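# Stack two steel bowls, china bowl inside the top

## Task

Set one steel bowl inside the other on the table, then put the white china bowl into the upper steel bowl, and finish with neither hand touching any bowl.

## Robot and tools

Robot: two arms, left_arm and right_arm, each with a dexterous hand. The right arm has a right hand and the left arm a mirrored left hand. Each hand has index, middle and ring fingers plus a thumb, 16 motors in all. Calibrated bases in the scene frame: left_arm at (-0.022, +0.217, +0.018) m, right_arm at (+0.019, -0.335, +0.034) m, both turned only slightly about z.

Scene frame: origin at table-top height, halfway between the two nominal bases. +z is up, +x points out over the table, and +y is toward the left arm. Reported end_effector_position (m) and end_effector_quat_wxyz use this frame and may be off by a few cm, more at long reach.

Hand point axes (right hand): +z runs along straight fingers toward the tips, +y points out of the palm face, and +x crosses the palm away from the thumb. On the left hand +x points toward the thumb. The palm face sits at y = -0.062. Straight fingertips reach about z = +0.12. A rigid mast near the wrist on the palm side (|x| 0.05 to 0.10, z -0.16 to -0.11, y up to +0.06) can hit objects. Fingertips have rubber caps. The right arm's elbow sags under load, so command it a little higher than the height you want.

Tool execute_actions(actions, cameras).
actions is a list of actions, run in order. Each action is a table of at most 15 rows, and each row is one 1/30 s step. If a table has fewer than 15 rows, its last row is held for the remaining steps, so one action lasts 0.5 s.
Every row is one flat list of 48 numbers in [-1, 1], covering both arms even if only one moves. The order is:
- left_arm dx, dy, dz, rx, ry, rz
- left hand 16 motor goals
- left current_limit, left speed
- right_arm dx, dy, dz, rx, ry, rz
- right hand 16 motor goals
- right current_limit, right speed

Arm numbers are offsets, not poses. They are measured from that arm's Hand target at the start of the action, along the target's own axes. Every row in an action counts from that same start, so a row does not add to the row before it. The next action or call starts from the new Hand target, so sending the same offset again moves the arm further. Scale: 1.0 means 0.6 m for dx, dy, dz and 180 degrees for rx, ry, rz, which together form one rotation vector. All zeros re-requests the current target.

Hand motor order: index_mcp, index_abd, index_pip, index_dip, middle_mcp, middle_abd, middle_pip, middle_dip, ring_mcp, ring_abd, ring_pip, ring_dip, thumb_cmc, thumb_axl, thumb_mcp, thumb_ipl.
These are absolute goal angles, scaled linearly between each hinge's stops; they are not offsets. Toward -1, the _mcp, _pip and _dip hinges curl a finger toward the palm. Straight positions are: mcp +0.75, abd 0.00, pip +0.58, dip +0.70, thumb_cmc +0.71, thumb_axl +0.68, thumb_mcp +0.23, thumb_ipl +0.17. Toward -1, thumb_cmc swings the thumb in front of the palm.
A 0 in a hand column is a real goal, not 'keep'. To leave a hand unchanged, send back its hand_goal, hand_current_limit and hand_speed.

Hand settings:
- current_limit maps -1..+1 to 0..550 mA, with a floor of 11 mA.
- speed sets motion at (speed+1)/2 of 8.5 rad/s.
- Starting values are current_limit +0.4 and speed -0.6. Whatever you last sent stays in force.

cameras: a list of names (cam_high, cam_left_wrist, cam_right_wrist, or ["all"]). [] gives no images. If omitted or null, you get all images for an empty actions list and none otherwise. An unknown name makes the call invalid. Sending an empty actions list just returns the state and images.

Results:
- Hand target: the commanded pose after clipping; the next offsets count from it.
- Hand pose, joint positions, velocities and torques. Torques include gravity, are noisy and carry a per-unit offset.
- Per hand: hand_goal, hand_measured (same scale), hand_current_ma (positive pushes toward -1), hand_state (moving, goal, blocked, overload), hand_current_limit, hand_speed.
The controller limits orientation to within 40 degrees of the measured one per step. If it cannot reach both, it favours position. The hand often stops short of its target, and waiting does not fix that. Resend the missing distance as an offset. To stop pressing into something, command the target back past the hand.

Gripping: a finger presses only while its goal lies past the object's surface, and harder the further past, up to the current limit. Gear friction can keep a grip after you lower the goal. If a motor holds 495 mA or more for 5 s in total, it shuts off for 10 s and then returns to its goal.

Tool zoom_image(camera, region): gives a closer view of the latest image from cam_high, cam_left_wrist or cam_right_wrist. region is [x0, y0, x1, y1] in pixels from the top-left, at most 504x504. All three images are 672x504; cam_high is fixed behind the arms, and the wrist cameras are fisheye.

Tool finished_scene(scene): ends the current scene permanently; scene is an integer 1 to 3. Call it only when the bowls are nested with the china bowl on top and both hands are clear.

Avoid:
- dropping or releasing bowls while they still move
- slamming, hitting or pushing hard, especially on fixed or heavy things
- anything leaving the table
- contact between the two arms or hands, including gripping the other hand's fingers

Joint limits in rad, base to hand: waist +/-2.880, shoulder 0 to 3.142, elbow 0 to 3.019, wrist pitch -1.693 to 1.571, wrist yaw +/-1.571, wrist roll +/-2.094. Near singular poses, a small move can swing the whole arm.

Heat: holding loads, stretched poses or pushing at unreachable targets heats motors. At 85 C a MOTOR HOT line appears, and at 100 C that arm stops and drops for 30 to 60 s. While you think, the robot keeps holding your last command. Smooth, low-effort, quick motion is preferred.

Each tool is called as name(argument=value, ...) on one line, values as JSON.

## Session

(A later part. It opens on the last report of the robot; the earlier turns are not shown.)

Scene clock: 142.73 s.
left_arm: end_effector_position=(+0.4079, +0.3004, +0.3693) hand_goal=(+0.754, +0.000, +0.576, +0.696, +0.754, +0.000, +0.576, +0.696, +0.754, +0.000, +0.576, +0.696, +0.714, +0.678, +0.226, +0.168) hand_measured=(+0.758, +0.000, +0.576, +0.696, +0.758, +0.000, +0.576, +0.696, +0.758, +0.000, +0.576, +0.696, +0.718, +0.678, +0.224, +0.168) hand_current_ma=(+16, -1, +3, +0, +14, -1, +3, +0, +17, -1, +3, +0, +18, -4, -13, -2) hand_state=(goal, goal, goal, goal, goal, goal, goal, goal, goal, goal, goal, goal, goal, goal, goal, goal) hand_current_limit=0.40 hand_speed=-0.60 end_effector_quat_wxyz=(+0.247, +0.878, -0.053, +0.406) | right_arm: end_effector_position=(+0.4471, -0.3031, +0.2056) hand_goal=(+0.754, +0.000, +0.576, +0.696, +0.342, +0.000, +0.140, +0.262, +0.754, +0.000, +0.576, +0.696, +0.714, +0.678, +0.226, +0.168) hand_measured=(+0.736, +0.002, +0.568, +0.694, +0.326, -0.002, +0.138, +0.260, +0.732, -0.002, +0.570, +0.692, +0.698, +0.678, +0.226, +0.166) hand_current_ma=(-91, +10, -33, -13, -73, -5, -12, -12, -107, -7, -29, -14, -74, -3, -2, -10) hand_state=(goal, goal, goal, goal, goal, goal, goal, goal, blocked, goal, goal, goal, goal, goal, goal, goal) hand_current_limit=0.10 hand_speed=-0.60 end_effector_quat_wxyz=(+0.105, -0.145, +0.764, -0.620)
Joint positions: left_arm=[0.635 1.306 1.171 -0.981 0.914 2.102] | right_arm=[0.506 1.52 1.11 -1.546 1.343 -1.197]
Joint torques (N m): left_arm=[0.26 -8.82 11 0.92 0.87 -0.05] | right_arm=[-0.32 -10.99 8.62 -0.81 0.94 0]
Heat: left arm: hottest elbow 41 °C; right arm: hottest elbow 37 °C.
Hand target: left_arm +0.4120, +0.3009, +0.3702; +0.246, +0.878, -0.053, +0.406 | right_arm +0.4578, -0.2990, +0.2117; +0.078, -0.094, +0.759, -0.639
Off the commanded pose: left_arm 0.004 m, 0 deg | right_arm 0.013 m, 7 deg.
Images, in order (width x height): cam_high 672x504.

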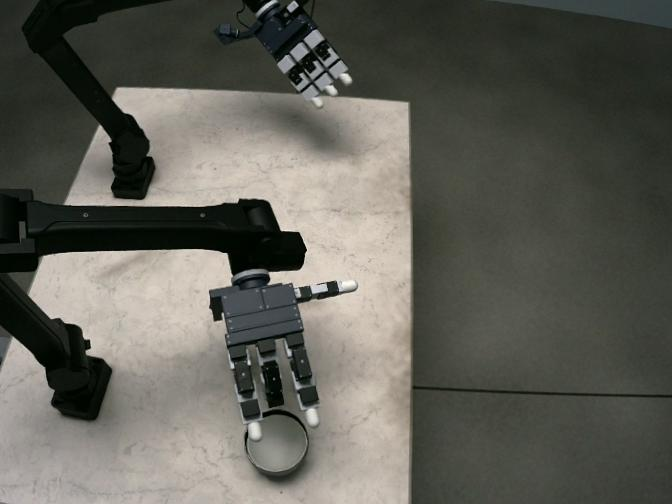

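execute_actions(actions=[[[0,0,0,0,0,0,0.754,0,0.576,0.696,0.754,0,0.576,0.696,0.754,0,0.576,0.696,0.714,0.678,0.226,0.168,0.4,-0.6,0.0190,0.0012,0.0913,0,0,0,0.754,0,0.576,0.696,-0.068,0,0.285,0.551,0.754,0,0.576,0.696,0.714,0.677,0.225,0.168,0.1,-0.6]],[[0,0,0,0,0,0,0.754,0,0.576,0.696,0.754,0,0.576,0.696,0.754,0,0.576,0.696,0.714,0.678,0.226,0.168,0.4,-0.6,0.0193,0.0338,0.0985,0,0,0,0.754,0,0.576,0.696,-0.068,0,0.285,0.551,0.754,0,0.576,0.696,0.714,0.677,0.225,0.168,0.1,-0.6]],[[0,0,0,0,0,0,0.754,0,0.576,0.696,0.754,0,0.576,0.696,0.754,0,0.576,0.696,0.714,0.678,0.226,0.168,0.4,-0.6,0,0.0903,0.0156,0,0,0,0.754,0,0.576,0.696,-0.068,0,0.285,0.551,0.754,0,0.576,0.696,0.714,0.677,0.225,0.168,0.1,-0.6]]], cameras=["cam_high"])

zoom_image(camera="cam_high", region=[226, 400, 326, 500])

Scene clock: 150.57 s.
left_arm: end_effector_position=(+0.4079, +0.3004, +0.3693) hand_goal=(+0.754, +0.000, +0.576, +0.696, +0.754, +0.000, +0.576, +0.696, +0.754, +0.000, +0.576, +0.696, +0.714, +0.678, +0.226, +0.168) hand_measured=(+0.758, +0.000, +0.576, +0.696, +0.758, +0.000, +0.576, +0.696, +0.758, +0.000, +0.576, +0.696, +0.718, +0.678, +0.224, +0.168) hand_current_ma=(+16, -1, +3, +0, +14, -1, +3, +0, +17, -1, +3, +0, +18, -4, -13, -2) hand_state=(goal, goal, goal, goal, goal, goal, goal, goal, goal, goal, goal, goal, goal, goal, goal, goal) hand_current_limit=0.40 hand_speed=-0.60 end_effector_quat_wxyz=(+0.247, +0.878, -0.053, +0.406) | right_arm: end_effector_position=(+0.4626, -0.4080, +0.1163) hand_goal=(+0.754, +0.000, +0.576, +0.696, -0.068, +0.000, +0.286, +0.552, +0.754, +0.000, +0.576, +0.696, +0.714, +0.678, +0.226, +0.168) hand_measured=(+0.736, +0.002, +0.568, +0.694, -0.070, -0.002, +0.284, +0.550, +0.732, -0.002, +0.570, +0.692, +0.698, +0.678, +0.226, +0.166) hand_current_ma=(-91, +9, -33, -13, -12, -5, -10, -12, -106, -7, -28, -14, -74, -3, -2, -10) hand_state=(goal, goal, goal, goal, goal, goal, goal, goal, blocked, goal, goal, goal, goal, goal, goal, goal) hand_current_limit=0.10 hand_speed=-0.60 end_effector_quat_wxyz=(+0.064, -0.079, +0.755, -0.648)
Joint positions: left_arm=[0.635 1.306 1.171 -0.981 0.914 2.102] | right_arm=[0.264 1.594 0.913 -0.861 1.417 -1.606]
Joint torques (N m): left_arm=[0.26 -8.88 10.97 0.94 0.88 -0.04] | right_arm=[-0.62 -13.1 5.44 0.85 0.99 -0.17]
Heat: left arm: hottest elbow 41 °C; right arm: hottest elbow 38 °C.
Hand target: left_arm +0.4120, +0.3009, +0.3702; +0.246, +0.878, -0.053, +0.406 | right_arm +0.4615, -0.4100, +0.1166; +0.078, -0.094, +0.759, -0.639
Off the commanded pose: left_arm 0.004 m, 0 deg | right_arm 0.002 m, 3 deg.
Images, in order (width x height): cam_high 672x504.

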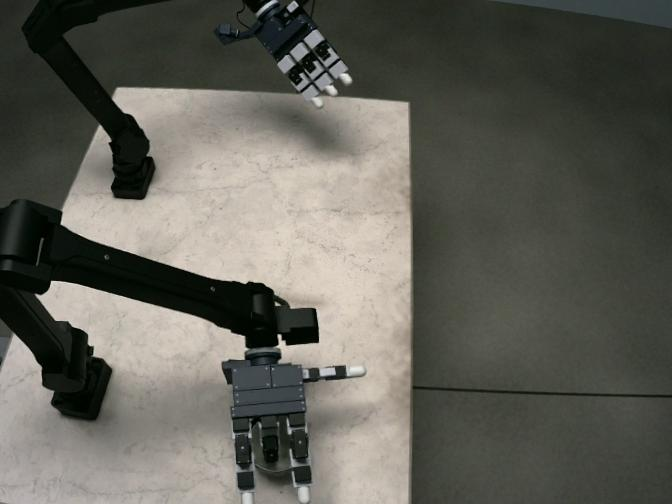

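Scaled by 5.040 from the camera's 672x504 image, which has a finer 960x720 frame.

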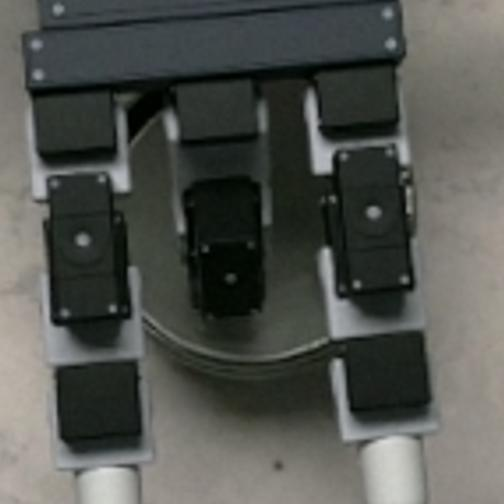

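execute_actions(actions=[[[0,0,0,0,0,0,0.754,0,0.576,0.696,0.754,0,0.576,0.696,0.754,0,0.576,0.696,0.714,0.678,0.226,0.168,0.4,-0.6,-0.0073,0.0157,0.0080,0,0,0,0.754,0,0.576,0.696,-0.068,0,0.285,0.551,0.754,0,0.576,0.696,0.714,0.677,0.225,0.168,0.1,-0.6]],[[0,0,0,0,0,0,0.754,0,0.576,0.696,0.754,0,0.576,0.696,0.754,0,0.576,0.696,0.714,0.678,0.226,0.168,0.4,-0.6,0,0.0099,0.0017,0,0,0,0.754,0,0.576,0.696,-0.068,0,0.285,0.551,0.754,0,0.576,0.696,0.714,0.677,0.225,0.168,0.1,-0.6]]], cameras=[])

execute_actions(actions=[[[0,0,0,0,0,0,0.754,0,0.576,0.696,0.754,0,0.576,0.696,0.754,0,0.576,0.696,0.714,0.678,0.226,0.168,0.4,-0.6,0,0.0082,0.0014,0,0,0,0.754,0,0.576,0.696,-0.068,0,0.285,0.551,0.754,0,0.576,0.696,0.714,0.677,0.225,0.168,0.1,-0.6]]], cameras=["cam_high"])

zoom_image(camera="cam_high", region=[236, 420, 316, 490])

Scene clock: 153.30 s.
left_arm: end_effector_position=(+0.4079, +0.3004, +0.3693) hand_goal=(+0.754, +0.000, +0.576, +0.696, +0.754, +0.000, +0.576, +0.696, +0.754, +0.000, +0.576, +0.696, +0.714, +0.678, +0.226, +0.168) hand_measured=(+0.758, +0.000, +0.576, +0.696, +0.758, +0.000, +0.576, +0.696, +0.758, +0.000, +0.576, +0.696, +0.718, +0.678, +0.224, +0.168) hand_current_ma=(+16, -1, +3, +0, +14, -1, +3, +0, +17, -1, +3, +0, +18, -4, -13, -2) hand_state=(goal, goal, goal, goal, goal, goal, goal, goal, goal, goal, goal, goal, goal, goal, goal, goal) hand_current_limit=0.40 hand_speed=-0.60 end_effector_quat_wxyz=(+0.247, +0.878, -0.053, +0.406) | right_arm: end_effector_position=(+0.4693, -0.4085, +0.1035) hand_goal=(+0.754, +0.000, +0.576, +0.696, -0.068, +0.000, +0.286, +0.552, +0.754, +0.000, +0.576, +0.696, +0.714, +0.678, +0.226, +0.168) hand_measured=(+0.736, +0.002, +0.568, +0.694, -0.072, -0.002, +0.284, +0.550, +0.732, -0.002, +0.570, +0.692, +0.698, +0.678, +0.226, +0.166) hand_current_ma=(-91, +9, -33, -13, -23, -10, -13, -12, -106, -7, -28, -14, -74, -3, -2, -10) hand_state=(goal, goal, goal, goal, goal, goal, goal, goal, blocked, goal, goal, goal, goal, goal, goal, goal) hand_current_limit=0.10 hand_speed=-0.60 end_effector_quat_wxyz=(+0.081, -0.091, +0.757, -0.642)
Joint positions: left_arm=[0.635 1.306 1.171 -0.981 0.914 2.102] | right_arm=[0.254 1.571 0.831 -0.499 1.397 -1.902]
Joint torques (N m): left_arm=[0.44 -8.82 10.99 0.91 0.88 -0.04] | right_arm=[-0.5 -12.69 5.19 0.9 0.76 -0.23]
Heat: left arm: hottest elbow 41 °C; right arm: hottest elbow 37 °C.
Hand target: left_arm +0.4120, +0.3009, +0.3702; +0.246, +0.878, -0.053, +0.406 | right_arm +0.4666, -0.4119, +0.1005; +0.078, -0.094, +0.759, -0.639
Off the commanded pose: left_arm 0.004 m, 0 deg | right_arm 0.005 m, 1 deg.
No camera images: "cameras" was empty.

Scene clock: 154.07 s.
left_arm: end_effector_position=(+0.4079, +0.3004, +0.3693) hand_goal=(+0.754, +0.000, +0.576, +0.696, +0.754, +0.000, +0.576, +0.696, +0.754, +0.000, +0.576, +0.696, +0.714, +0.678, +0.226, +0.168) hand_measured=(+0.758, +0.000, +0.576, +0.696, +0.758, +0.000, +0.576, +0.696, +0.758, +0.000, +0.576, +0.696, +0.718, +0.678, +0.224, +0.168) hand_current_ma=(+16, -1, +3, +0, +14, -1, +3, +0, +17, -1, +3, +0, +18, -4, -13, -2) hand_state=(goal, goal, goal, goal, goal, goal, goal, goal, goal, goal, goal, goal, goal, goal, goal, goal) hand_current_limit=0.40 hand_speed=-0.60 end_effector_quat_wxyz=(+0.247, +0.878, -0.053, +0.406) | right_arm: end_effector_position=(+0.4701, -0.4087, +0.1029) hand_goal=(+0.754, +0.000, +0.576, +0.696, -0.068, +0.000, +0.286, +0.552, +0.754, +0.000, +0.576, +0.696, +0.714, +0.678, +0.226, +0.168) hand_measured=(+0.736, +0.002, +0.568, +0.694, -0.072, -0.010, +0.280, +0.546, +0.732, -0.002, +0.570, +0.692, +0.698, +0.678, +0.226, +0.166) hand_current_ma=(-91, +9, -33, -13, -23, -37, -31, -23, -106, -7, -28, -14, -74, -3, -2, -10) hand_state=(goal, goal, goal, goal, goal, goal, goal, goal, blocked, goal, goal, goal, goal, goal, goal, goal) hand_current_limit=0.10 hand_speed=-0.60 end_effector_quat_wxyz=(+0.083, -0.092, +0.757, -0.642)
Joint positions: left_arm=[0.635 1.306 1.171 -0.981 0.914 2.102] | right_arm=[0.253 1.571 0.825 -0.469 1.397 -1.924]
Joint torques (N m): left_arm=[0.67 -9 11.07 0.94 0.87 -0.05] | right_arm=[0.09 -11.81 4.86 1.17 0.68 -0.12]
Heat: left arm: hottest elbow 41 °C; right arm: hottest elbow 37 °C.
Hand target: left_arm +0.4120, +0.3009, +0.3702; +0.246, +0.878, -0.053, +0.406 | right_arm +0.4666, -0.4119, +0.0955; +0.078, -0.094, +0.759, -0.639
Off the commanded pose: left_arm 0.004 m, 0 deg | right_arm 0.009 m, 1 deg.
Images, in order (width x height): cam_high 672x504.

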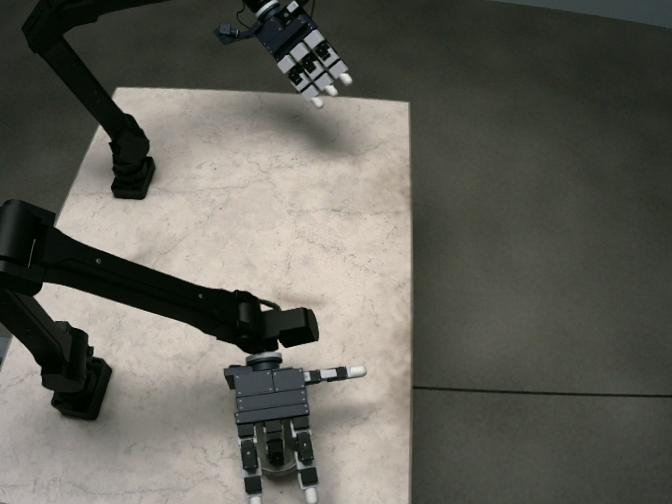

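Scaled by 6.300 from the camera's 672x504 image, which has a finer 960x720 frame.

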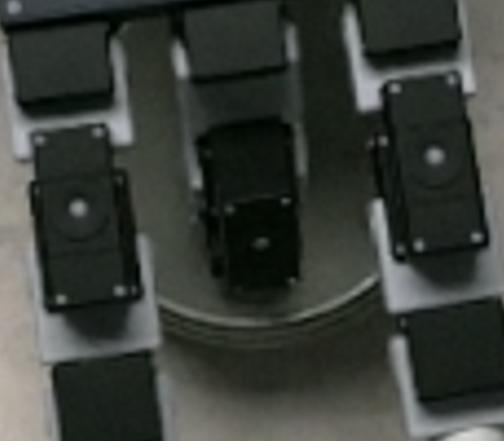

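execute_actions(actions=[[[0,0,0,0,0,0,0.754,0,0.576,0.696,0.754,0,0.576,0.696,0.754,0,0.576,0.696,0.714,0.678,0.226,0.168,0.4,-0.6,0.002,0.0099,0.0012,0,0,0,0.754,0,0.576,0.696,-0.068,0,0.285,0.551,0.754,0,0.576,0.696,0.714,0.677,0.225,0.168,0.1,-0.6]]], cameras=["cam_high"])

zoom_image(camera="cam_high", region=[236, 420, 316, 490])

execute_actions(actions=[[[0,0,0,0,0,0,0.754,0,0.576,0.696,0.754,0,0.576,0.696,0.754,0,0.576,0.696,0.714,0.678,0.226,0.168,0.4,-0.6,0.002,0.0099,0.0012,0,0,0,0.754,0,0.576,0.696,-0.068,0,0.285,0.551,0.754,0,0.576,0.696,0.714,0.677,0.225,0.168,0.1,-0.6]]], cameras=["cam_high"])

zoom_image(camera="cam_high", region=[236, 420, 316, 490])

Scene clock: 155.23 s.
left_arm: end_effector_position=(+0.4079, +0.3004, +0.3693) hand_goal=(+0.754, +0.000, +0.576, +0.696, +0.754, +0.000, +0.576, +0.696, +0.754, +0.000, +0.576, +0.696, +0.714, +0.678, +0.226, +0.168) hand_measured=(+0.758, +0.000, +0.576, +0.696, +0.758, +0.000, +0.576, +0.696, +0.758, +0.000, +0.576, +0.696, +0.718, +0.678, +0.224, +0.168) hand_current_ma=(+16, -1, +3, +0, +14, -1, +3, +0, +17, -1, +3, +0, +18, -4, -13, -2) hand_state=(goal, goal, goal, goal, goal, goal, goal, goal, goal, goal, goal, goal, goal, goal, goal, goal) hand_current_limit=0.40 hand_speed=-0.60 end_effector_quat_wxyz=(+0.247, +0.878, -0.053, +0.406) | right_arm: end_effector_position=(+0.4702, -0.4093, +0.1027) hand_goal=(+0.754, +0.000, +0.576, +0.696, -0.068, +0.000, +0.286, +0.552, +0.754, +0.000, +0.576, +0.696, +0.714, +0.678, +0.226, +0.168) hand_measured=(+0.736, +0.002, +0.568, +0.694, -0.074, -0.014, +0.276, +0.544, +0.732, -0.002, +0.570, +0.692, +0.698, +0.678, +0.226, +0.166) hand_current_ma=(-91, +9, -33, -13, -29, -54, -49, -40, -106, -7, -28, -14, -74, -3, -2, -10) hand_state=(goal, goal, goal, goal, goal, goal, goal, goal, blocked, goal, goal, goal, goal, goal, goal, goal) hand_current_limit=0.10 hand_speed=-0.60 end_effector_quat_wxyz=(+0.086, -0.088, +0.755, -0.644)
Joint positions: left_arm=[0.635 1.306 1.171 -0.981 0.914 2.102] | right_arm=[0.253 1.571 0.82 -0.454 1.402 -1.925]
Joint torques (N m): left_arm=[0.5 -8.94 11.07 0.91 0.9 -0.04] | right_arm=[0.03 -10.99 4.59 1.42 0.53 -0.02]
Heat: left arm: hottest elbow 41 °C; right arm: hottest elbow 37 °C.
Hand target: left_arm +0.4120, +0.3009, +0.3702; +0.246, +0.878, -0.053, +0.406 | right_arm +0.4654, -0.4118, +0.0896; +0.078, -0.094, +0.759, -0.639
Off the commanded pose: left_arm 0.004 m, 0 deg | right_arm 0.014 m, 1 deg.
Images, in order (width x height): cam_high 672x504.

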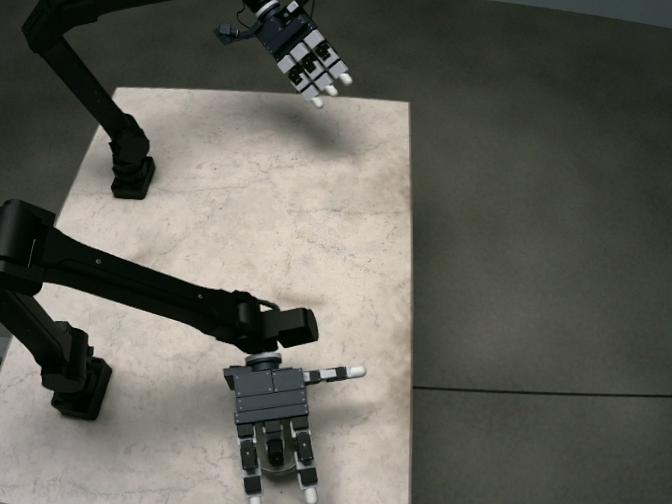

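Scaled by 6.300 from the camera's 672x504 image, which has a finer 960x720 frame.

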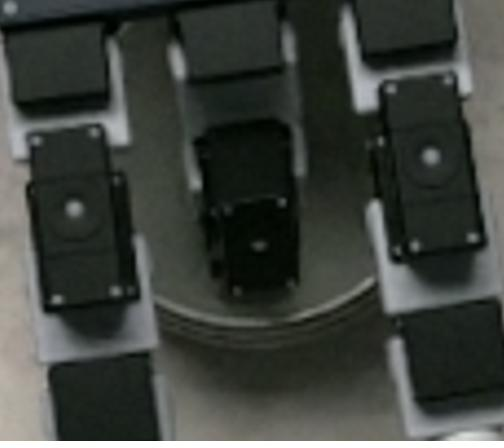

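Scene clock: 155.93 s.
left_arm: end_effector_position=(+0.4079, +0.3004, +0.3693) hand_goal=(+0.754, +0.000, +0.576, +0.696, +0.754, +0.000, +0.576, +0.696, +0.754, +0.000, +0.576, +0.696, +0.714, +0.678, +0.226, +0.168) hand_measured=(+0.758, +0.000, +0.576, +0.696, +0.758, +0.000, +0.576, +0.696, +0.758, +0.000, +0.576, +0.696, +0.718, +0.678, +0.224, +0.168) hand_current_ma=(+16, -1, +3, +0, +14, -1, +3, +0, +17, -1, +3, +0, +18, -4, -13, -2) hand_state=(goal, goal, goal, goal, goal, goal, goal, goal, goal, goal, goal, goal, goal, goal, goal, goal) hand_current_limit=0.40 hand_speed=-0.60 end_effector_quat_wxyz=(+0.247, +0.878, -0.053, +0.406) | right_arm: end_effector_position=(+0.4700, -0.4099, +0.1025) hand_goal=(+0.754, +0.000, +0.576, +0.696, -0.068, +0.000, +0.286, +0.552, +0.754, +0.000, +0.576, +0.696, +0.714, +0.678, +0.226, +0.168) hand_measured=(+0.736, +0.002, +0.568, +0.694, -0.076, -0.018, +0.272, +0.540, +0.732, -0.002, +0.570, +0.692, +0.698, +0.678, +0.226, +0.166) hand_current_ma=(-91, +9, -33, -13, -35, -69, -66, -56, -106, -7, -28, -14, -74, -3, -2, -10) hand_state=(goal, goal, goal, goal, goal, goal, goal, goal, blocked, goal, goal, goal, goal, goal, goal, goal) hand_current_limit=0.10 hand_speed=-0.60 end_effector_quat_wxyz=(+0.089, -0.085, +0.754, -0.645)
Joint positions: left_arm=[0.635 1.306 1.171 -0.981 0.914 2.102] | right_arm=[0.253 1.571 0.815 -0.441 1.408 -1.925]
Joint torques (N m): left_arm=[0.21 -8.94 10.99 0.91 0.89 -0.03] | right_arm=[-0.03 -9.88 4.38 1.14 0.32 -0.04]
Heat: left arm: hottest elbow 41 °C; right arm: hottest elbow 37 °C.
Hand target: left_arm +0.4120, +0.3009, +0.3702; +0.246, +0.878, -0.053, +0.406 | right_arm +0.4641, -0.4119, +0.0836; +0.078, -0.094, +0.759, -0.639
Off the commanded pose: left_arm 0.004 m, 0 deg | right_arm 0.020 m, 2 deg.
Images, in order (width x height): cam_high 672x504.

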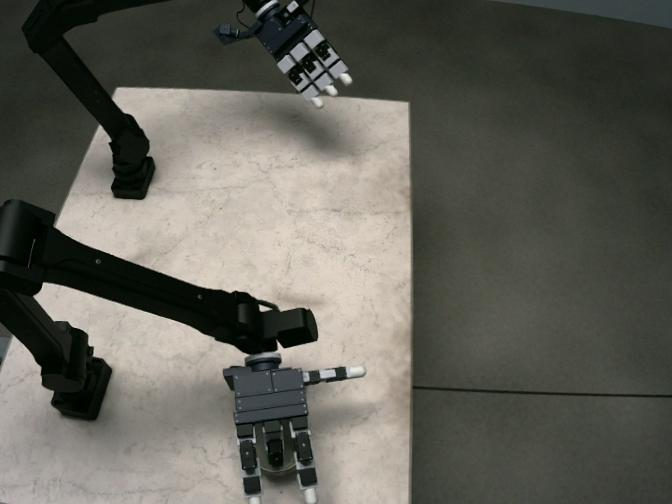

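Scaled by 6.300 from the camera's 672x504 image, which has a finer 960x720 frame.

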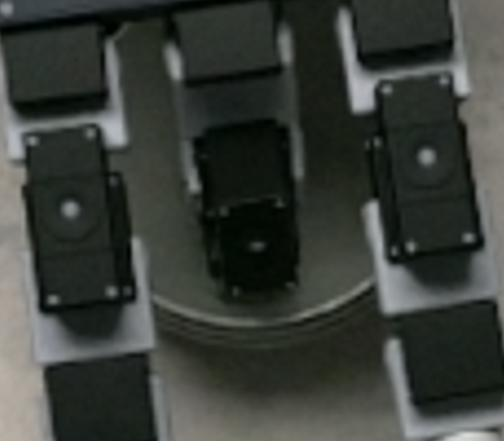

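execute_actions(actions=[[[0,0,0,0,0,0,0.754,0,0.576,0.696,0.754,0,0.576,0.696,0.754,0,0.576,0.696,0.714,0.678,0.226,0.168,0.4,-0.6,-0.0040,-0.0038,-0.0172,0,0,0,0.754,0,0.576,0.696,-0.068,0,0.285,0.551,0.754,0,0.576,0.696,0.714,0.677,0.225,0.168,0.1,-0.6]]], cameras=["cam_high"])

zoom_image(camera="cam_high", region=[236, 420, 316, 490])

Scene clock: 158.20 s.
left_arm: end_effector_position=(+0.4079, +0.3004, +0.3693) hand_goal=(+0.754, +0.000, +0.576, +0.696, +0.754, +0.000, +0.576, +0.696, +0.754, +0.000, +0.576, +0.696, +0.714, +0.678, +0.226, +0.168) hand_measured=(+0.758, +0.000, +0.576, +0.696, +0.758, +0.000, +0.576, +0.696, +0.758, +0.000, +0.576, +0.696, +0.718, +0.678, +0.224, +0.168) hand_current_ma=(+16, -1, +3, +0, +14, -1, +3, +0, +17, -1, +3, +0, +18, -4, -13, -2) hand_state=(goal, goal, goal, goal, goal, goal, goal, goal, goal, goal, goal, goal, goal, goal, goal, goal) hand_current_limit=0.40 hand_speed=-0.60 end_effector_quat_wxyz=(+0.247, +0.878, -0.053, +0.406) | right_arm: end_effector_position=(+0.4641, -0.4067, +0.1024) hand_goal=(+0.754, +0.000, +0.576, +0.696, -0.068, +0.000, +0.286, +0.552, +0.754, +0.000, +0.576, +0.696, +0.714, +0.678, +0.226, +0.168) hand_measured=(+0.736, +0.002, +0.568, +0.694, -0.058, +0.018, +0.280, +0.542, +0.732, -0.002, +0.570, +0.692, +0.698, +0.678, +0.226, +0.166) hand_current_ma=(-91, +9, -33, -13, +50, +70, -26, -47, -106, -7, -28, -14, -74, -3, -2, -10) hand_state=(goal, goal, goal, goal, goal, goal, goal, goal, blocked, goal, goal, goal, goal, goal, goal, goal) hand_current_limit=0.10 hand_speed=-0.60 end_effector_quat_wxyz=(+0.091, -0.078, +0.754, -0.645)
Joint positions: left_arm=[0.635 1.306 1.171 -0.981 0.914 2.102] | right_arm=[0.265 1.571 0.821 -0.547 1.414 -1.812]
Joint torques (N m): left_arm=[0.5 -9 11.02 0.88 0.89 -0.03] | right_arm=[1.38 -7.71 6.04 0.06 0.36 -0.11]
Heat: left arm: hottest elbow 41 °C; right arm: hottest elbow 37 °C.
Hand target: left_arm +0.4120, +0.3009, +0.3702; +0.246, +0.878, -0.053, +0.406 | right_arm +0.4641, -0.4018, +0.0876; +0.078, -0.094, +0.759, -0.639
Off the commanded pose: left_arm 0.004 m, 0 deg | right_arm 0.016 m, 3 deg.
Images, in order (width x height): cam_high 672x504.

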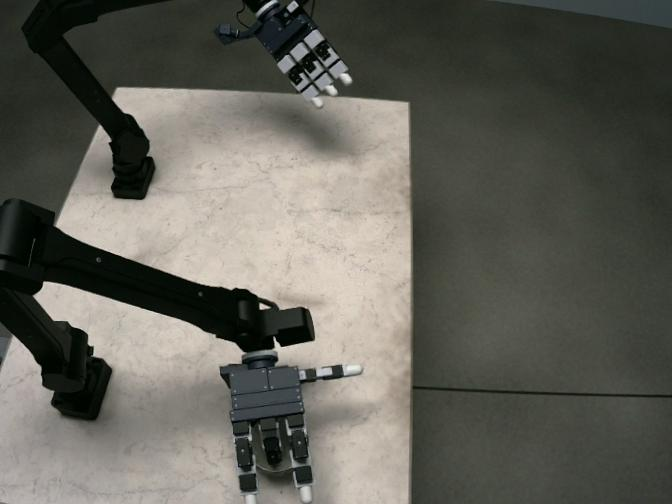

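Scaled by 6.300 from the camera's 672x504 image, which has a finer 960x720 frame.

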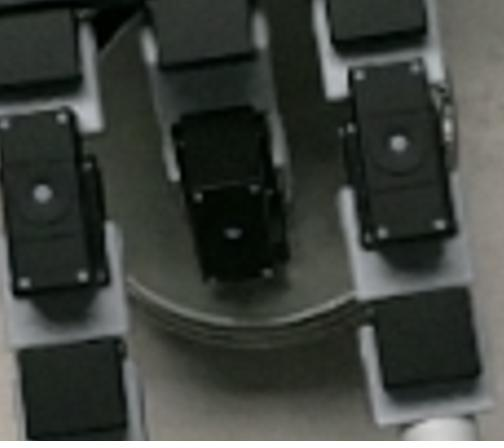

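execute_actions(actions=[[[0,0,0,0,0,0,0.754,0,0.576,0.696,0.754,0,0.576,0.696,0.754,0,0.576,0.696,0.714,0.678,0.226,0.168,0.4,-0.6,-0.0110,-0.0059,-0.0120,0,0,0,0.754,0,0.576,0.696,-0.068,0,0.285,0.551,0.754,0,0.576,0.696,0.714,0.677,0.225,0.168,0.1,-0.6]]], cameras=["cam_high"])

zoom_image(camera="cam_high", region=[236, 420, 316, 490])

Scene clock: 159.70 s.
left_arm: end_effector_position=(+0.4079, +0.3004, +0.3693) hand_goal=(+0.754, +0.000, +0.576, +0.696, +0.754, +0.000, +0.576, +0.696, +0.754, +0.000, +0.576, +0.696, +0.714, +0.678, +0.226, +0.168) hand_measured=(+0.758, +0.000, +0.576, +0.696, +0.758, +0.000, +0.576, +0.696, +0.758, +0.000, +0.576, +0.696, +0.718, +0.678, +0.224, +0.168) hand_current_ma=(+16, -1, +3, +0, +14, -1, +3, +0, +17, -1, +3, +0, +18, -4, -13, -2) hand_state=(goal, goal, goal, goal, goal, goal, goal, goal, goal, goal, goal, goal, goal, goal, goal, goal) hand_current_limit=0.40 hand_speed=-0.60 end_effector_quat_wxyz=(+0.247, +0.878, -0.053, +0.406) | right_arm: end_effector_position=(+0.4649, -0.4005, +0.1022) hand_goal=(+0.754, +0.000, +0.576, +0.696, -0.068, +0.000, +0.286, +0.552, +0.754, +0.000, +0.576, +0.696, +0.714, +0.678, +0.226, +0.168) hand_measured=(+0.736, +0.002, +0.568, +0.694, -0.046, +0.018, +0.292, +0.554, +0.732, -0.002, +0.570, +0.692, +0.698, +0.678, +0.226, +0.166) hand_current_ma=(-91, +9, -33, -13, +106, +74, +30, +9, -106, -7, -28, -14, -74, -3, -2, -10) hand_state=(goal, goal, goal, goal, blocked, goal, goal, goal, blocked, goal, goal, goal, goal, goal, goal, goal) hand_current_limit=0.10 hand_speed=-0.60 end_effector_quat_wxyz=(+0.085, -0.084, +0.756, -0.644)
Joint positions: left_arm=[0.635 1.306 1.171 -0.981 0.914 2.102] | right_arm=[0.278 1.59 0.855 -0.664 1.412 -1.725]
Joint torques (N m): left_arm=[0.5 -9.05 10.93 0.92 0.87 -0.04] | right_arm=[0.97 -9.41 6.27 -0.01 0.53 -0.03]
Heat: left arm: hottest elbow 41 °C; right arm: hottest elbow 37 °C.
Hand target: left_arm +0.4120, +0.3009, +0.3702; +0.246, +0.878, -0.053, +0.406 | right_arm +0.4690, -0.3940, +0.0924; +0.078, -0.094, +0.759, -0.639
Off the commanded pose: left_arm 0.004 m, 0 deg | right_arm 0.013 m, 2 deg.
Images, in order (width x height): cam_high 672x504.

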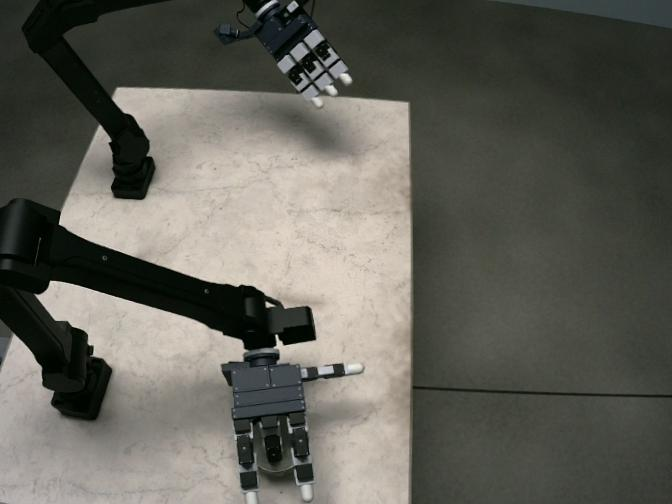

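Scaled by 6.300 from the camera's 672x504 image, which has a finer 960x720 frame.

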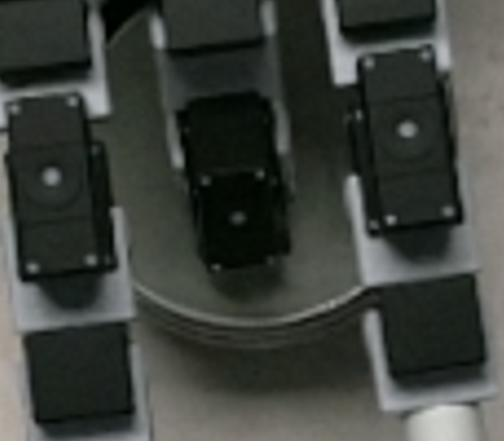

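execute_actions(actions=[[[0,0,0,0,0,0,0.754,0,0.576,0.696,0.754,0,0.576,0.696,0.754,0,0.576,0.696,0.714,0.678,0.226,0.168,0.4,-0.6,-0.0160,-0.066,-0.0110,0,0,0,0.754,0,0.576,0.696,-0.068,0,0.285,0.551,0.754,0,0.576,0.696,0.714,0.677,0.225,0.168,0.1,-0.6]],[[0,0,0,0,0,0,0.754,0,0.576,0.696,0.754,0,0.576,0.696,0.754,0,0.576,0.696,0.714,0.678,0.226,0.168,0.4,-0.6,0,-0.12,-0.03,0,0,0,0.754,0,0.576,0.696,-0.068,0,0.285,0.551,0.754,0,0.576,0.696,0.714,0.677,0.225,0.168,0.1,-0.6]],[[0,0,0,0,0,0,0.754,0,0.576,0.696,0.754,0,0.576,0.696,0.754,0,0.576,0.696,0.714,0.678,0.226,0.168,0.4,-0.6,0.01,-0.002,-0.13,0,0,0,0.754,0,0.576,0.696,-0.068,0,0.285,0.551,0.754,0,0.576,0.696,0.714,0.677,0.225,0.168,0.1,-0.6]]], cameras=["cam_high"])

zoom_image(camera="cam_high", region=[240, 404, 312, 476])

Scene clock: 162.60 s.
left_arm: end_effector_position=(+0.4079, +0.3004, +0.3693) hand_goal=(+0.754, +0.000, +0.576, +0.696, +0.754, +0.000, +0.576, +0.696, +0.754, +0.000, +0.576, +0.696, +0.714, +0.678, +0.226, +0.168) hand_measured=(+0.758, +0.000, +0.576, +0.696, +0.758, +0.000, +0.576, +0.696, +0.758, +0.000, +0.576, +0.696, +0.718, +0.678, +0.224, +0.168) hand_current_ma=(+16, -1, +3, +0, +14, -1, +3, +0, +17, -1, +3, +0, +18, -4, -13, -2) hand_state=(goal, goal, goal, goal, goal, goal, goal, goal, goal, goal, goal, goal, goal, goal, goal, goal) hand_current_limit=0.40 hand_speed=-0.60 end_effector_quat_wxyz=(+0.247, +0.878, -0.053, +0.406) | right_arm: end_effector_position=(+0.4414, -0.3175, +0.2142) hand_goal=(+0.754, +0.000, +0.576, +0.696, -0.068, +0.000, +0.286, +0.552, +0.754, +0.000, +0.576, +0.696, +0.714, +0.678, +0.226, +0.168) hand_measured=(+0.736, +0.002, +0.568, +0.694, -0.072, +0.004, +0.288, +0.554, +0.732, -0.002, +0.570, +0.692, +0.698, +0.678, +0.226, +0.166) hand_current_ma=(-90, +9, -33, -13, -15, +12, +8, +10, -106, -6, -28, -14, -73, -3, -4, -10) hand_state=(goal, goal, goal, goal, goal, goal, goal, goal, blocked, goal, goal, goal, goal, goal, goal, goal) hand_current_limit=0.10 hand_speed=-0.60 end_effector_quat_wxyz=(+0.105, -0.145, +0.762, -0.623)
Joint positions: left_arm=[0.635 1.306 1.171 -0.981 0.914 2.102] | right_arm=[0.481 1.464 1.076 -1.469 1.359 -1.299]
Joint torques (N m): left_arm=[0.67 -9 11.02 0.94 0.89 -0.05] | right_arm=[-0.32 -10.4 8.87 -0.75 0.97 0.08]
Heat: left arm: hottest elbow 41 °C; right arm: hottest elbow 37 °C.
Hand target: left_arm +0.4120, +0.3009, +0.3702; +0.246, +0.878, -0.053, +0.406 | right_arm +0.4529, -0.3136, +0.2210; +0.078, -0.094, +0.759, -0.639
Off the commanded pose: left_arm 0.004 m, 0 deg | right_arm 0.014 m, 7 deg.
Images, in order (width x height): cam_high 672x504.

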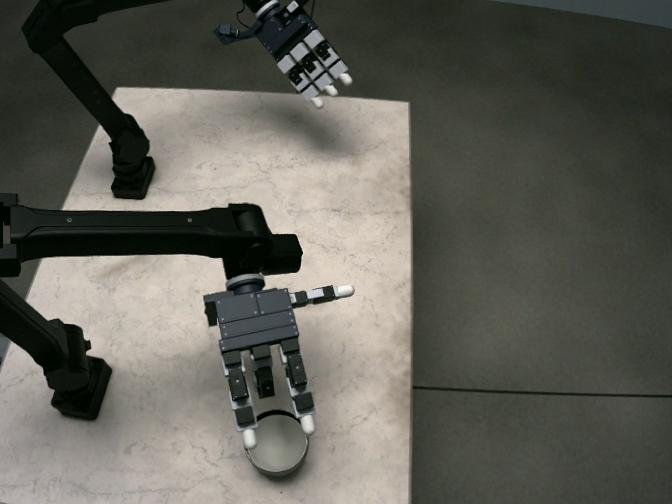

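Scaled by 7.000 from the camera's 672x504 image, which has a finer 960x720 frame.

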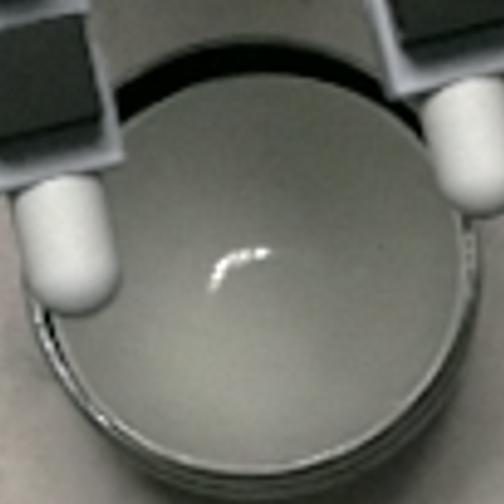

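execute_actions(actions=[[[0,0,0,0,0,0,0.754,0,0.576,0.696,0.754,0,0.576,0.696,0.754,0,0.576,0.696,0.714,0.678,0.226,0.168,0.4,-0.6,0.0053,0.0378,0.0792,0,0,0,0.754,0,0.576,0.696,-0.068,0,0.285,0.551,0.754,0,0.576,0.696,0.714,0.677,0.225,0.168,0.1,-0.6]],[[0,0,0,0,0,0,0.754,0,0.576,0.696,0.754,0,0.576,0.696,0.754,0,0.576,0.696,0.714,0.678,0.226,0.168,0.4,-0.6,0.0053,0.0378,0.0792,0,0,0,0.754,0,0.576,0.696,-0.068,0,0.285,0.551,0.754,0,0.576,0.696,0.714,0.677,0.225,0.168,0.1,-0.6]],[[0,0,0,0,0,0,0.754,0,0.576,0.696,0.754,0,0.576,0.696,0.754,0,0.576,0.696,0.714,0.678,0.226,0.168,0.4,-0.6,0,0.0739,0.0128,0,0,0,0.754,0,0.576,0.696,-0.068,0,0.285,0.551,0.754,0,0.576,0.696,0.714,0.677,0.225,0.168,0.1,-0.6]],[[0,0,0,0,0,0,0.754,0,0.576,0.696,0.754,0,0.576,0.696,0.754,0,0.576,0.696,0.714,0.678,0.226,0.168,0.4,-0.6,0,0.0115,0.0020,0,0,0,0.754,0,0.576,0.696,-0.068,0,0.285,0.551,0.754,0,0.576,0.696,0.714,0.677,0.225,0.168,0.1,-0.6]]], cameras=["cam_high"])

zoom_image(camera="cam_high", region=[226, 400, 326, 500])

Scene clock: 168.67 s.
left_arm: end_effector_position=(+0.4079, +0.3004, +0.3693) hand_goal=(+0.754, +0.000, +0.576, +0.696, +0.754, +0.000, +0.576, +0.696, +0.754, +0.000, +0.576, +0.696, +0.714, +0.678, +0.226, +0.168) hand_measured=(+0.758, +0.000, +0.576, +0.696, +0.758, +0.000, +0.576, +0.696, +0.758, +0.000, +0.576, +0.696, +0.718, +0.678, +0.224, +0.168) hand_current_ma=(+16, -1, +3, +0, +14, -1, +3, +0, +17, -1, +3, +0, +18, -4, -13, -2) hand_state=(goal, goal, goal, goal, goal, goal, goal, goal, goal, goal, goal, goal, goal, goal, goal, goal) hand_current_limit=0.40 hand_speed=-0.60 end_effector_quat_wxyz=(+0.247, +0.878, -0.053, +0.406) | right_arm: end_effector_position=(+0.4680, -0.3956, +0.1072) hand_goal=(+0.754, +0.000, +0.576, +0.696, -0.068, +0.000, +0.286, +0.552, +0.754, +0.000, +0.576, +0.696, +0.714, +0.678, +0.226, +0.168) hand_measured=(+0.736, +0.002, +0.568, +0.694, -0.072, +0.002, +0.288, +0.554, +0.732, -0.002, +0.570, +0.692, +0.698, +0.678, +0.226, +0.166) hand_current_ma=(-90, +9, -33, -13, -17, +10, +7, +10, -106, -6, -28, -14, -73, -3, -4, -9) hand_state=(goal, goal, goal, goal, goal, goal, goal, goal, blocked, goal, goal, goal, goal, goal, goal, goal) hand_current_limit=0.10 hand_speed=-0.60 end_effector_quat_wxyz=(+0.077, -0.093, +0.758, -0.641)
Joint positions: left_arm=[0.635 1.306 1.171 -0.981 0.914 2.102] | right_arm=[0.286 1.596 0.889 -0.738 1.403 -1.701]
Joint torques (N m): left_arm=[0.56 -9.11 11.02 0.9 0.88 -0.03] | right_arm=[-0.97 -12.75 5.56 0.73 1.03 -0.2]
Heat: left arm: hottest elbow 41 °C; right arm: hottest elbow 37 °C.
Hand target: left_arm +0.4120, +0.3009, +0.3702; +0.246, +0.878, -0.053, +0.406 | right_arm +0.4672, -0.3986, +0.1081; +0.078, -0.094, +0.759, -0.639
Off the commanded pose: left_arm 0.004 m, 0 deg | right_arm 0.003 m, 0 deg.
Images, in order (width x height): cam_high 672x504.

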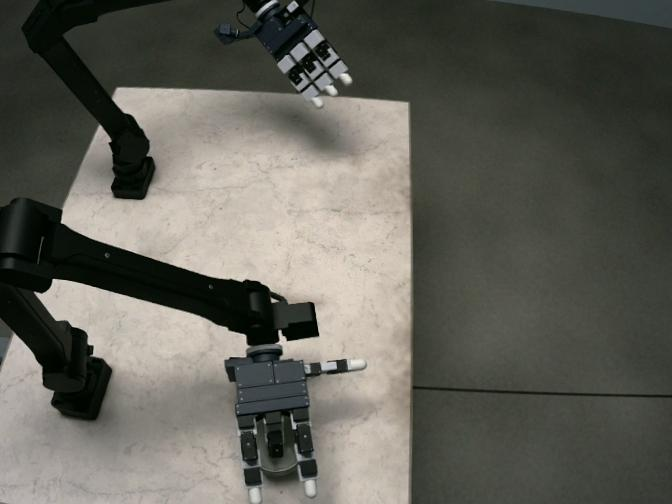

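Scaled by 5.040 from the camera's 672x504 image, which has a finer 960x720 frame.

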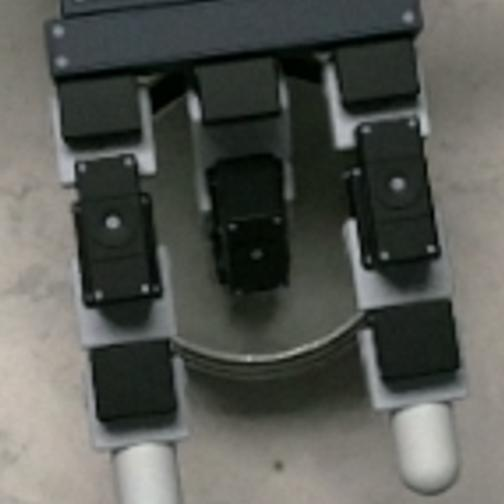

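execute_actions(actions=[[[0,0,0,0,0,0,0.754,0,0.576,0.696,0.754,0,0.576,0.696,0.754,0,0.576,0.696,0.714,0.678,0.226,0.168,0.4,-0.6,0.0008,0.0067,-0.0095,0,0,0,0.754,0,0.576,0.696,-0.068,0,0.285,0.551,0.754,0,0.576,0.696,0.714,0.677,0.225,0.168,0.1,-0.6]]], cameras=[])

execute_actions(actions=[[[0,0,0,0,0,0,0.754,0,0.576,0.696,0.754,0,0.576,0.696,0.754,0,0.576,0.696,0.714,0.678,0.226,0.168,0.4,-0.6,0.0012,0.0015,-0.0088,0,0,0,0.754,0,0.576,0.696,-0.068,0,0.285,0.551,0.754,0,0.576,0.696,0.714,0.677,0.225,0.168,0.1,-0.6]]], cameras=["cam_high"])

zoom_image(camera="cam_high", region=[226, 400, 326, 500])

Scene clock: 169.90 s.
left_arm: end_effector_position=(+0.4079, +0.3004, +0.3693) hand_goal=(+0.754, +0.000, +0.576, +0.696, +0.754, +0.000, +0.576, +0.696, +0.754, +0.000, +0.576, +0.696, +0.714, +0.678, +0.226, +0.168) hand_measured=(+0.758, +0.000, +0.576, +0.696, +0.758, +0.000, +0.576, +0.696, +0.758, +0.000, +0.576, +0.696, +0.718, +0.678, +0.224, +0.168) hand_current_ma=(+16, -1, +3, +0, +14, -1, +3, +0, +17, -1, +3, +0, +18, -4, -13, -2) hand_state=(goal, goal, goal, goal, goal, goal, goal, goal, goal, goal, goal, goal, goal, goal, goal, goal) hand_current_limit=0.40 hand_speed=-0.60 end_effector_quat_wxyz=(+0.247, +0.878, -0.053, +0.406) | right_arm: end_effector_position=(+0.4665, -0.3959, +0.1070) hand_goal=(+0.754, +0.000, +0.576, +0.696, -0.068, +0.000, +0.286, +0.552, +0.754, +0.000, +0.576, +0.696, +0.714, +0.678, +0.226, +0.168) hand_measured=(+0.736, +0.002, +0.568, +0.694, -0.072, +0.002, +0.288, +0.554, +0.732, -0.002, +0.570, +0.692, +0.698, +0.678, +0.226, +0.166) hand_current_ma=(-90, +9, -33, -13, -17, +10, +7, +10, -106, -6, -28, -14, -73, -3, -4, -9) hand_state=(goal, goal, goal, goal, goal, goal, goal, goal, blocked, goal, goal, goal, goal, goal, goal, goal) hand_current_limit=0.10 hand_speed=-0.60 end_effector_quat_wxyz=(+0.076, -0.092, +0.758, -0.641)
Joint positions: left_arm=[0.635 1.306 1.171 -0.981 0.914 2.102] | right_arm=[0.286 1.596 0.889 -0.753 1.403 -1.686]
Joint torques (N m): left_arm=[0.44 -9 11.03 0.94 0.89 -0.04] | right_arm=[1.38 -12.92 5.48 0.05 1.01 0]
Heat: left arm: hottest elbow 41 °C; right arm: hottest elbow 37 °C.
Hand target: left_arm +0.4120, +0.3009, +0.3702; +0.246, +0.878, -0.053, +0.406 | right_arm +0.4653, -0.3926, +0.1051; +0.078, -0.094, +0.759, -0.639
Off the commanded pose: left_arm 0.004 m, 0 deg | right_arm 0.004 m, 0 deg.
No camera images: "cameras" was empty.

Scene clock: 170.93 s.
left_arm: end_effector_position=(+0.4079, +0.3004, +0.3693) hand_goal=(+0.754, +0.000, +0.576, +0.696, +0.754, +0.000, +0.576, +0.696, +0.754, +0.000, +0.576, +0.696, +0.714, +0.678, +0.226, +0.168) hand_measured=(+0.758, +0.000, +0.576, +0.696, +0.758, +0.000, +0.576, +0.696, +0.758, +0.000, +0.576, +0.696, +0.718, +0.678, +0.224, +0.168) hand_current_ma=(+16, -1, +3, +0, +14, -1, +3, +0, +17, -1, +3, +0, +18, -4, -13, -2) hand_state=(goal, goal, goal, goal, goal, goal, goal, goal, goal, goal, goal, goal, goal, goal, goal, goal) hand_current_limit=0.40 hand_speed=-0.60 end_effector_quat_wxyz=(+0.247, +0.878, -0.053, +0.406) | right_arm: end_effector_position=(+0.4598, -0.3918, +0.1063) hand_goal=(+0.754, +0.000, +0.576, +0.696, -0.068, +0.000, +0.286, +0.552, +0.754, +0.000, +0.576, +0.696, +0.714, +0.678, +0.226, +0.168) hand_measured=(+0.736, +0.002, +0.568, +0.694, -0.072, +0.002, +0.288, +0.554, +0.732, -0.002, +0.570, +0.692, +0.698, +0.678, +0.226, +0.166) hand_current_ma=(-90, +9, -33, -13, -17, +10, +7, +10, -106, -6, -28, -14, -73, -3, -4, -9) hand_state=(goal, goal, goal, goal, goal, goal, goal, goal, blocked, goal, goal, goal, goal, goal, goal, goal) hand_current_limit=0.10 hand_speed=-0.60 end_effector_quat_wxyz=(+0.075, -0.094, +0.758, -0.641)
Joint positions: left_arm=[0.635 1.306 1.171 -0.981 0.914 2.102] | right_arm=[0.299 1.596 0.889 -0.828 1.402 -1.614]
Joint torques (N m): left_arm=[0.56 -8.76 10.93 0.9 0.88 -0.02] | right_arm=[0.79 -11.05 5.97 0.06 1.05 0.16]
Heat: left arm: hottest elbow 41 °C; right arm: hottest elbow 37 °C.
Hand target: left_arm +0.4120, +0.3009, +0.3702; +0.246, +0.878, -0.053, +0.406 | right_arm +0.4633, -0.3876, +0.1051; +0.078, -0.094, +0.759, -0.639
Off the commanded pose: left_arm 0.004 m, 0 deg | right_arm 0.006 m, 0 deg.
Images, in order (width x height): cam_high 672x504.

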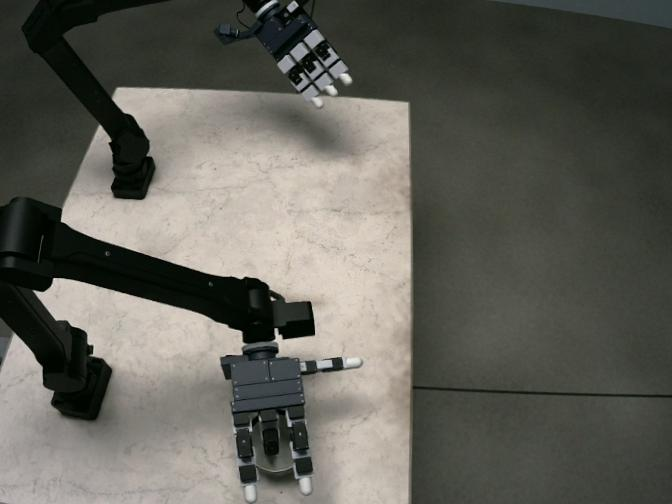

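Scaled by 5.040 from the camera's 672x504 image, which has a finer 960x720 frame.

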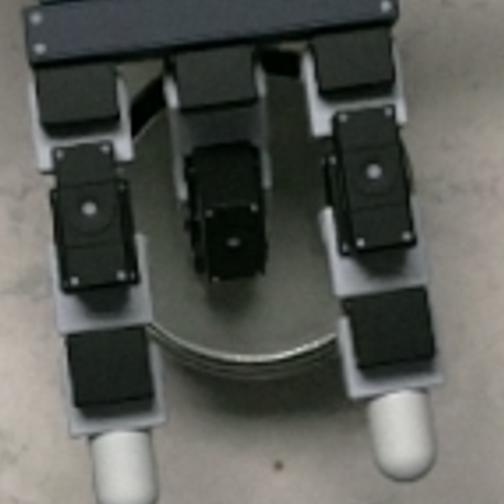

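execute_actions(actions=[[[0,0,0,0,0,0,0.754,0,0.576,0.696,0.754,0,0.576,0.696,0.754,0,0.576,0.696,0.714,0.678,0.226,0.168,0.4,-0.6,-0.0050,0.0015,-0.0088,0,0,0,0.754,0,0.576,0.696,-0.068,0,0.285,0.551,0.754,0,0.576,0.696,0.714,0.677,0.225,0.168,0.1,-0.6]]], cameras=[])

execute_actions(actions=[[[0,0,0,0,0,0,0.754,0,0.576,0.696,0.754,0,0.576,0.696,0.754,0,0.576,0.696,0.714,0.678,0.226,0.168,0.4,-0.6,-0.0020,0.0015,-0.0088,0,0,0,0.754,0,0.576,0.696,-0.068,0,0.285,0.551,0.754,0,0.576,0.696,0.714,0.677,0.225,0.168,0.1,-0.6]]], cameras=["cam_high"])

zoom_image(camera="cam_high", region=[226, 400, 326, 500])

Scene clock: 172.50 s.
left_arm: end_effector_position=(+0.4079, +0.3004, +0.3693) hand_goal=(+0.754, +0.000, +0.576, +0.696, +0.754, +0.000, +0.576, +0.696, +0.754, +0.000, +0.576, +0.696, +0.714, +0.678, +0.226, +0.168) hand_measured=(+0.758, +0.000, +0.576, +0.696, +0.758, +0.000, +0.576, +0.696, +0.758, +0.000, +0.576, +0.696, +0.718, +0.678, +0.224, +0.168) hand_current_ma=(+16, -1, +3, +0, +14, -1, +3, +0, +17, -1, +3, +0, +18, -4, -13, -2) hand_state=(goal, goal, goal, goal, goal, goal, goal, goal, goal, goal, goal, goal, goal, goal, goal, goal) hand_current_limit=0.40 hand_speed=-0.60 end_effector_quat_wxyz=(+0.247, +0.878, -0.053, +0.406) | right_arm: end_effector_position=(+0.4531, -0.3881, +0.1041) hand_goal=(+0.754, +0.000, +0.576, +0.696, -0.068, +0.000, +0.286, +0.552, +0.754, +0.000, +0.576, +0.696, +0.714, +0.678, +0.226, +0.168) hand_measured=(+0.736, +0.002, +0.568, +0.694, -0.066, +0.002, +0.288, +0.554, +0.732, -0.002, +0.570, +0.692, +0.698, +0.678, +0.226, +0.166) hand_current_ma=(-90, +9, -33, -13, +6, +6, +7, +10, -106, -6, -28, -14, -73, -3, -4, -9) hand_state=(goal, goal, goal, goal, goal, goal, goal, goal, blocked, goal, goal, goal, goal, goal, goal, goal) hand_current_limit=0.10 hand_speed=-0.60 end_effector_quat_wxyz=(+0.071, -0.098, +0.758, -0.641)
Joint positions: left_arm=[0.635 1.306 1.171 -0.981 0.914 2.102] | right_arm=[0.313 1.605 0.893 -0.911 1.402 -1.538]
Joint torques (N m): left_arm=[0.67 -8.76 10.99 0.9 0.87 -0.04] | right_arm=[1.2 -10.7 7.39 -0.27 1 0.02]
Heat: left arm: hottest elbow 41 °C; right arm: hottest elbow 37 °C.
Hand target: left_arm +0.4120, +0.3009, +0.3702; +0.246, +0.878, -0.053, +0.406 | right_arm +0.4649, -0.3816, +0.1051; +0.078, -0.094, +0.759, -0.639
Off the commanded pose: left_arm 0.004 m, 0 deg | right_arm 0.013 m, 1 deg.
No camera images: "cameras" was empty.

Scene clock: 173.50 s.
left_arm: end_effector_position=(+0.4079, +0.3004, +0.3693) hand_goal=(+0.754, +0.000, +0.576, +0.696, +0.754, +0.000, +0.576, +0.696, +0.754, +0.000, +0.576, +0.696, +0.714, +0.678, +0.226, +0.168) hand_measured=(+0.758, +0.000, +0.576, +0.696, +0.758, +0.000, +0.576, +0.696, +0.758, +0.000, +0.576, +0.696, +0.718, +0.678, +0.224, +0.168) hand_current_ma=(+16, -1, +3, +0, +14, -1, +3, +0, +17, -1, +3, +0, +18, -4, -13, -2) hand_state=(goal, goal, goal, goal, goal, goal, goal, goal, goal, goal, goal, goal, goal, goal, goal, goal) hand_current_limit=0.40 hand_speed=-0.60 end_effector_quat_wxyz=(+0.247, +0.878, -0.053, +0.406) | right_arm: end_effector_position=(+0.4529, -0.3837, +0.1043) hand_goal=(+0.754, +0.000, +0.576, +0.696, -0.068, +0.000, +0.286, +0.552, +0.754, +0.000, +0.576, +0.696, +0.714, +0.678, +0.226, +0.168) hand_measured=(+0.736, +0.002, +0.568, +0.694, -0.060, +0.000, +0.290, +0.554, +0.732, -0.002, +0.570, +0.692, +0.698, +0.678, +0.226, +0.166) hand_current_ma=(-90, +9, -33, -13, +34, +2, +17, +10, -106, -6, -28, -14, -73, -3, -4, -9) hand_state=(goal, goal, goal, goal, goal, goal, goal, goal, blocked, goal, goal, goal, goal, goal, goal, goal) hand_current_limit=0.10 hand_speed=-0.60 end_effector_quat_wxyz=(+0.070, -0.098, +0.757, -0.642)
Joint positions: left_arm=[0.635 1.306 1.171 -0.981 0.914 2.102] | right_arm=[0.324 1.621 0.912 -0.99 1.402 -1.461]
Joint torques (N m): left_arm=[0.44 -9.05 10.99 0.96 0.87 -0.05] | right_arm=[-0.21 -10.4 7.41 -0.18 0.95 0.07]
Heat: left arm: hottest elbow 41 °C; right arm: hottest elbow 37 °C.
Hand target: left_arm +0.4120, +0.3009, +0.3702; +0.246, +0.878, -0.053, +0.406 | right_arm +0.4647, -0.3761, +0.1051; +0.078, -0.094, +0.759, -0.639
Off the commanded pose: left_arm 0.004 m, 0 deg | right_arm 0.014 m, 1 deg.
Images, in order (width x height): cam_high 672x504.

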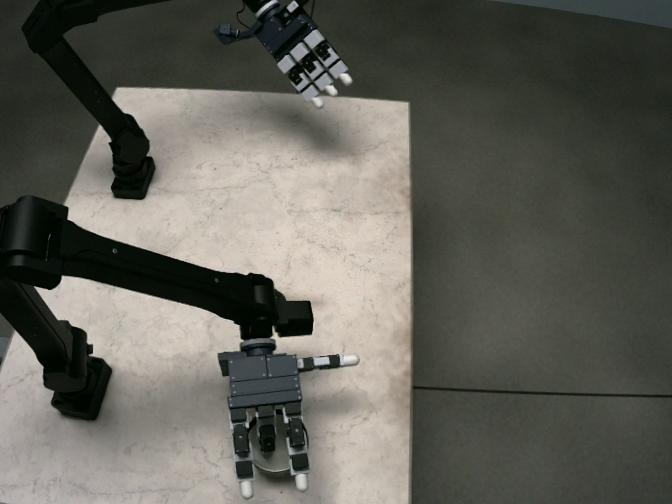

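Scaled by 5.040 from the camera's 672x504 image, which has a finer 960x720 frame.

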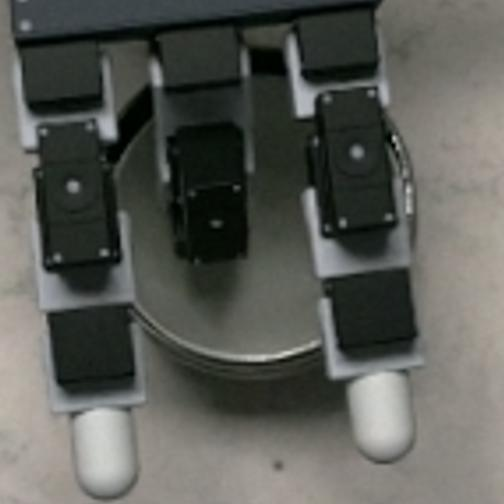

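execute_actions(actions=[[[0,0,0,0,0,0,0.754,0,0.576,0.696,0.754,0,0.576,0.696,0.754,0,0.576,0.696,0.714,0.678,0.226,0.168,0.4,-0.6,-0.0070,0.0015,-0.0088,0,0,0,0.754,0,0.576,0.696,-0.068,0,0.285,0.551,0.754,0,0.576,0.696,0.714,0.677,0.225,0.168,0.1,-0.6]]], cameras=["cam_high"])

zoom_image(camera="cam_high", region=[226, 400, 326, 500])

Scene clock: 174.90 s.
left_arm: end_effector_position=(+0.4079, +0.3004, +0.3693) hand_goal=(+0.754, +0.000, +0.576, +0.696, +0.754, +0.000, +0.576, +0.696, +0.754, +0.000, +0.576, +0.696, +0.714, +0.678, +0.226, +0.168) hand_measured=(+0.758, +0.000, +0.576, +0.696, +0.758, +0.000, +0.576, +0.696, +0.758, +0.000, +0.576, +0.696, +0.718, +0.678, +0.224, +0.168) hand_current_ma=(+16, -1, +3, +0, +14, -1, +3, +0, +17, -1, +3, +0, +18, -4, -13, -2) hand_state=(goal, goal, goal, goal, goal, goal, goal, goal, goal, goal, goal, goal, goal, goal, goal, goal) hand_current_limit=0.40 hand_speed=-0.60 end_effector_quat_wxyz=(+0.247, +0.878, -0.053, +0.406) | right_arm: end_effector_position=(+0.4555, -0.3778, +0.1045) hand_goal=(+0.754, +0.000, +0.576, +0.696, -0.068, +0.000, +0.286, +0.552, +0.754, +0.000, +0.576, +0.696, +0.714, +0.678, +0.226, +0.168) hand_measured=(+0.736, +0.002, +0.568, +0.694, -0.060, -0.002, +0.290, +0.554, +0.732, -0.002, +0.570, +0.692, +0.698, +0.678, +0.226, +0.166) hand_current_ma=(-90, +9, -33, -13, +37, -5, +18, +10, -106, -6, -28, -14, -73, -3, -4, -9) hand_state=(goal, goal, goal, goal, goal, goal, goal, goal, blocked, goal, goal, goal, goal, goal, goal, goal) hand_current_limit=0.10 hand_speed=-0.60 end_effector_quat_wxyz=(+0.070, -0.099, +0.757, -0.642)
Joint positions: left_arm=[0.635 1.306 1.171 -0.981 0.914 2.102] | right_arm=[0.337 1.643 0.939 -1.067 1.401 -1.389]
Joint torques (N m): left_arm=[0.38 -9.05 11.02 0.92 0.88 -0.04] | right_arm=[0.79 -11.11 7.24 -0.31 0.85 0.06]
Heat: left arm: hottest elbow 41 °C; right arm: hottest elbow 37 °C.
Hand target: left_arm +0.4120, +0.3009, +0.3702; +0.246, +0.878, -0.053, +0.406 | right_arm +0.4675, -0.3699, +0.1051; +0.078, -0.094, +0.759, -0.639
Off the commanded pose: left_arm 0.004 m, 0 deg | right_arm 0.014 m, 1 deg.
Images, in order (width x height): cam_high 672x504.

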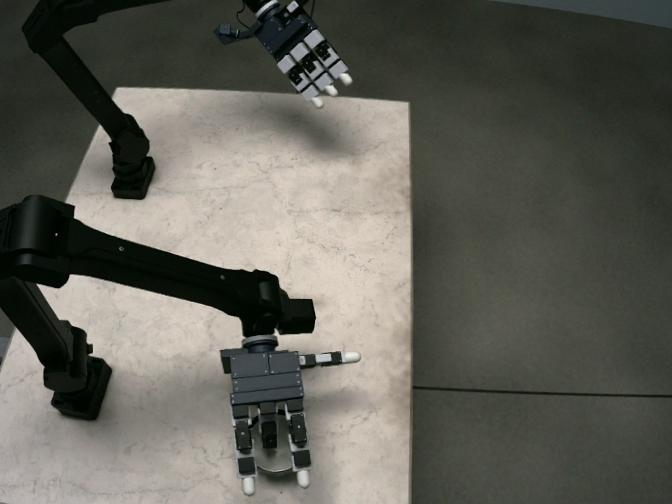

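Scaled by 5.040 from the camera's 672x504 image, which has a finer 960x720 frame.

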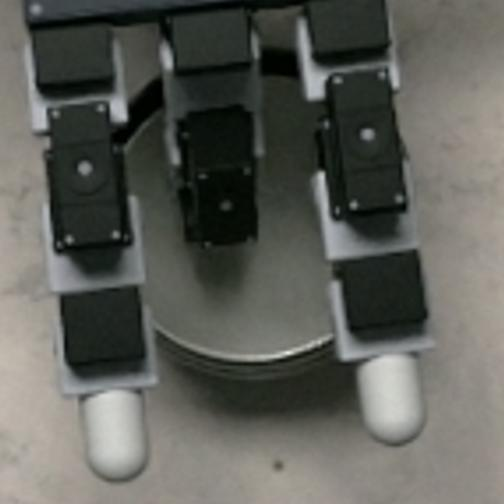

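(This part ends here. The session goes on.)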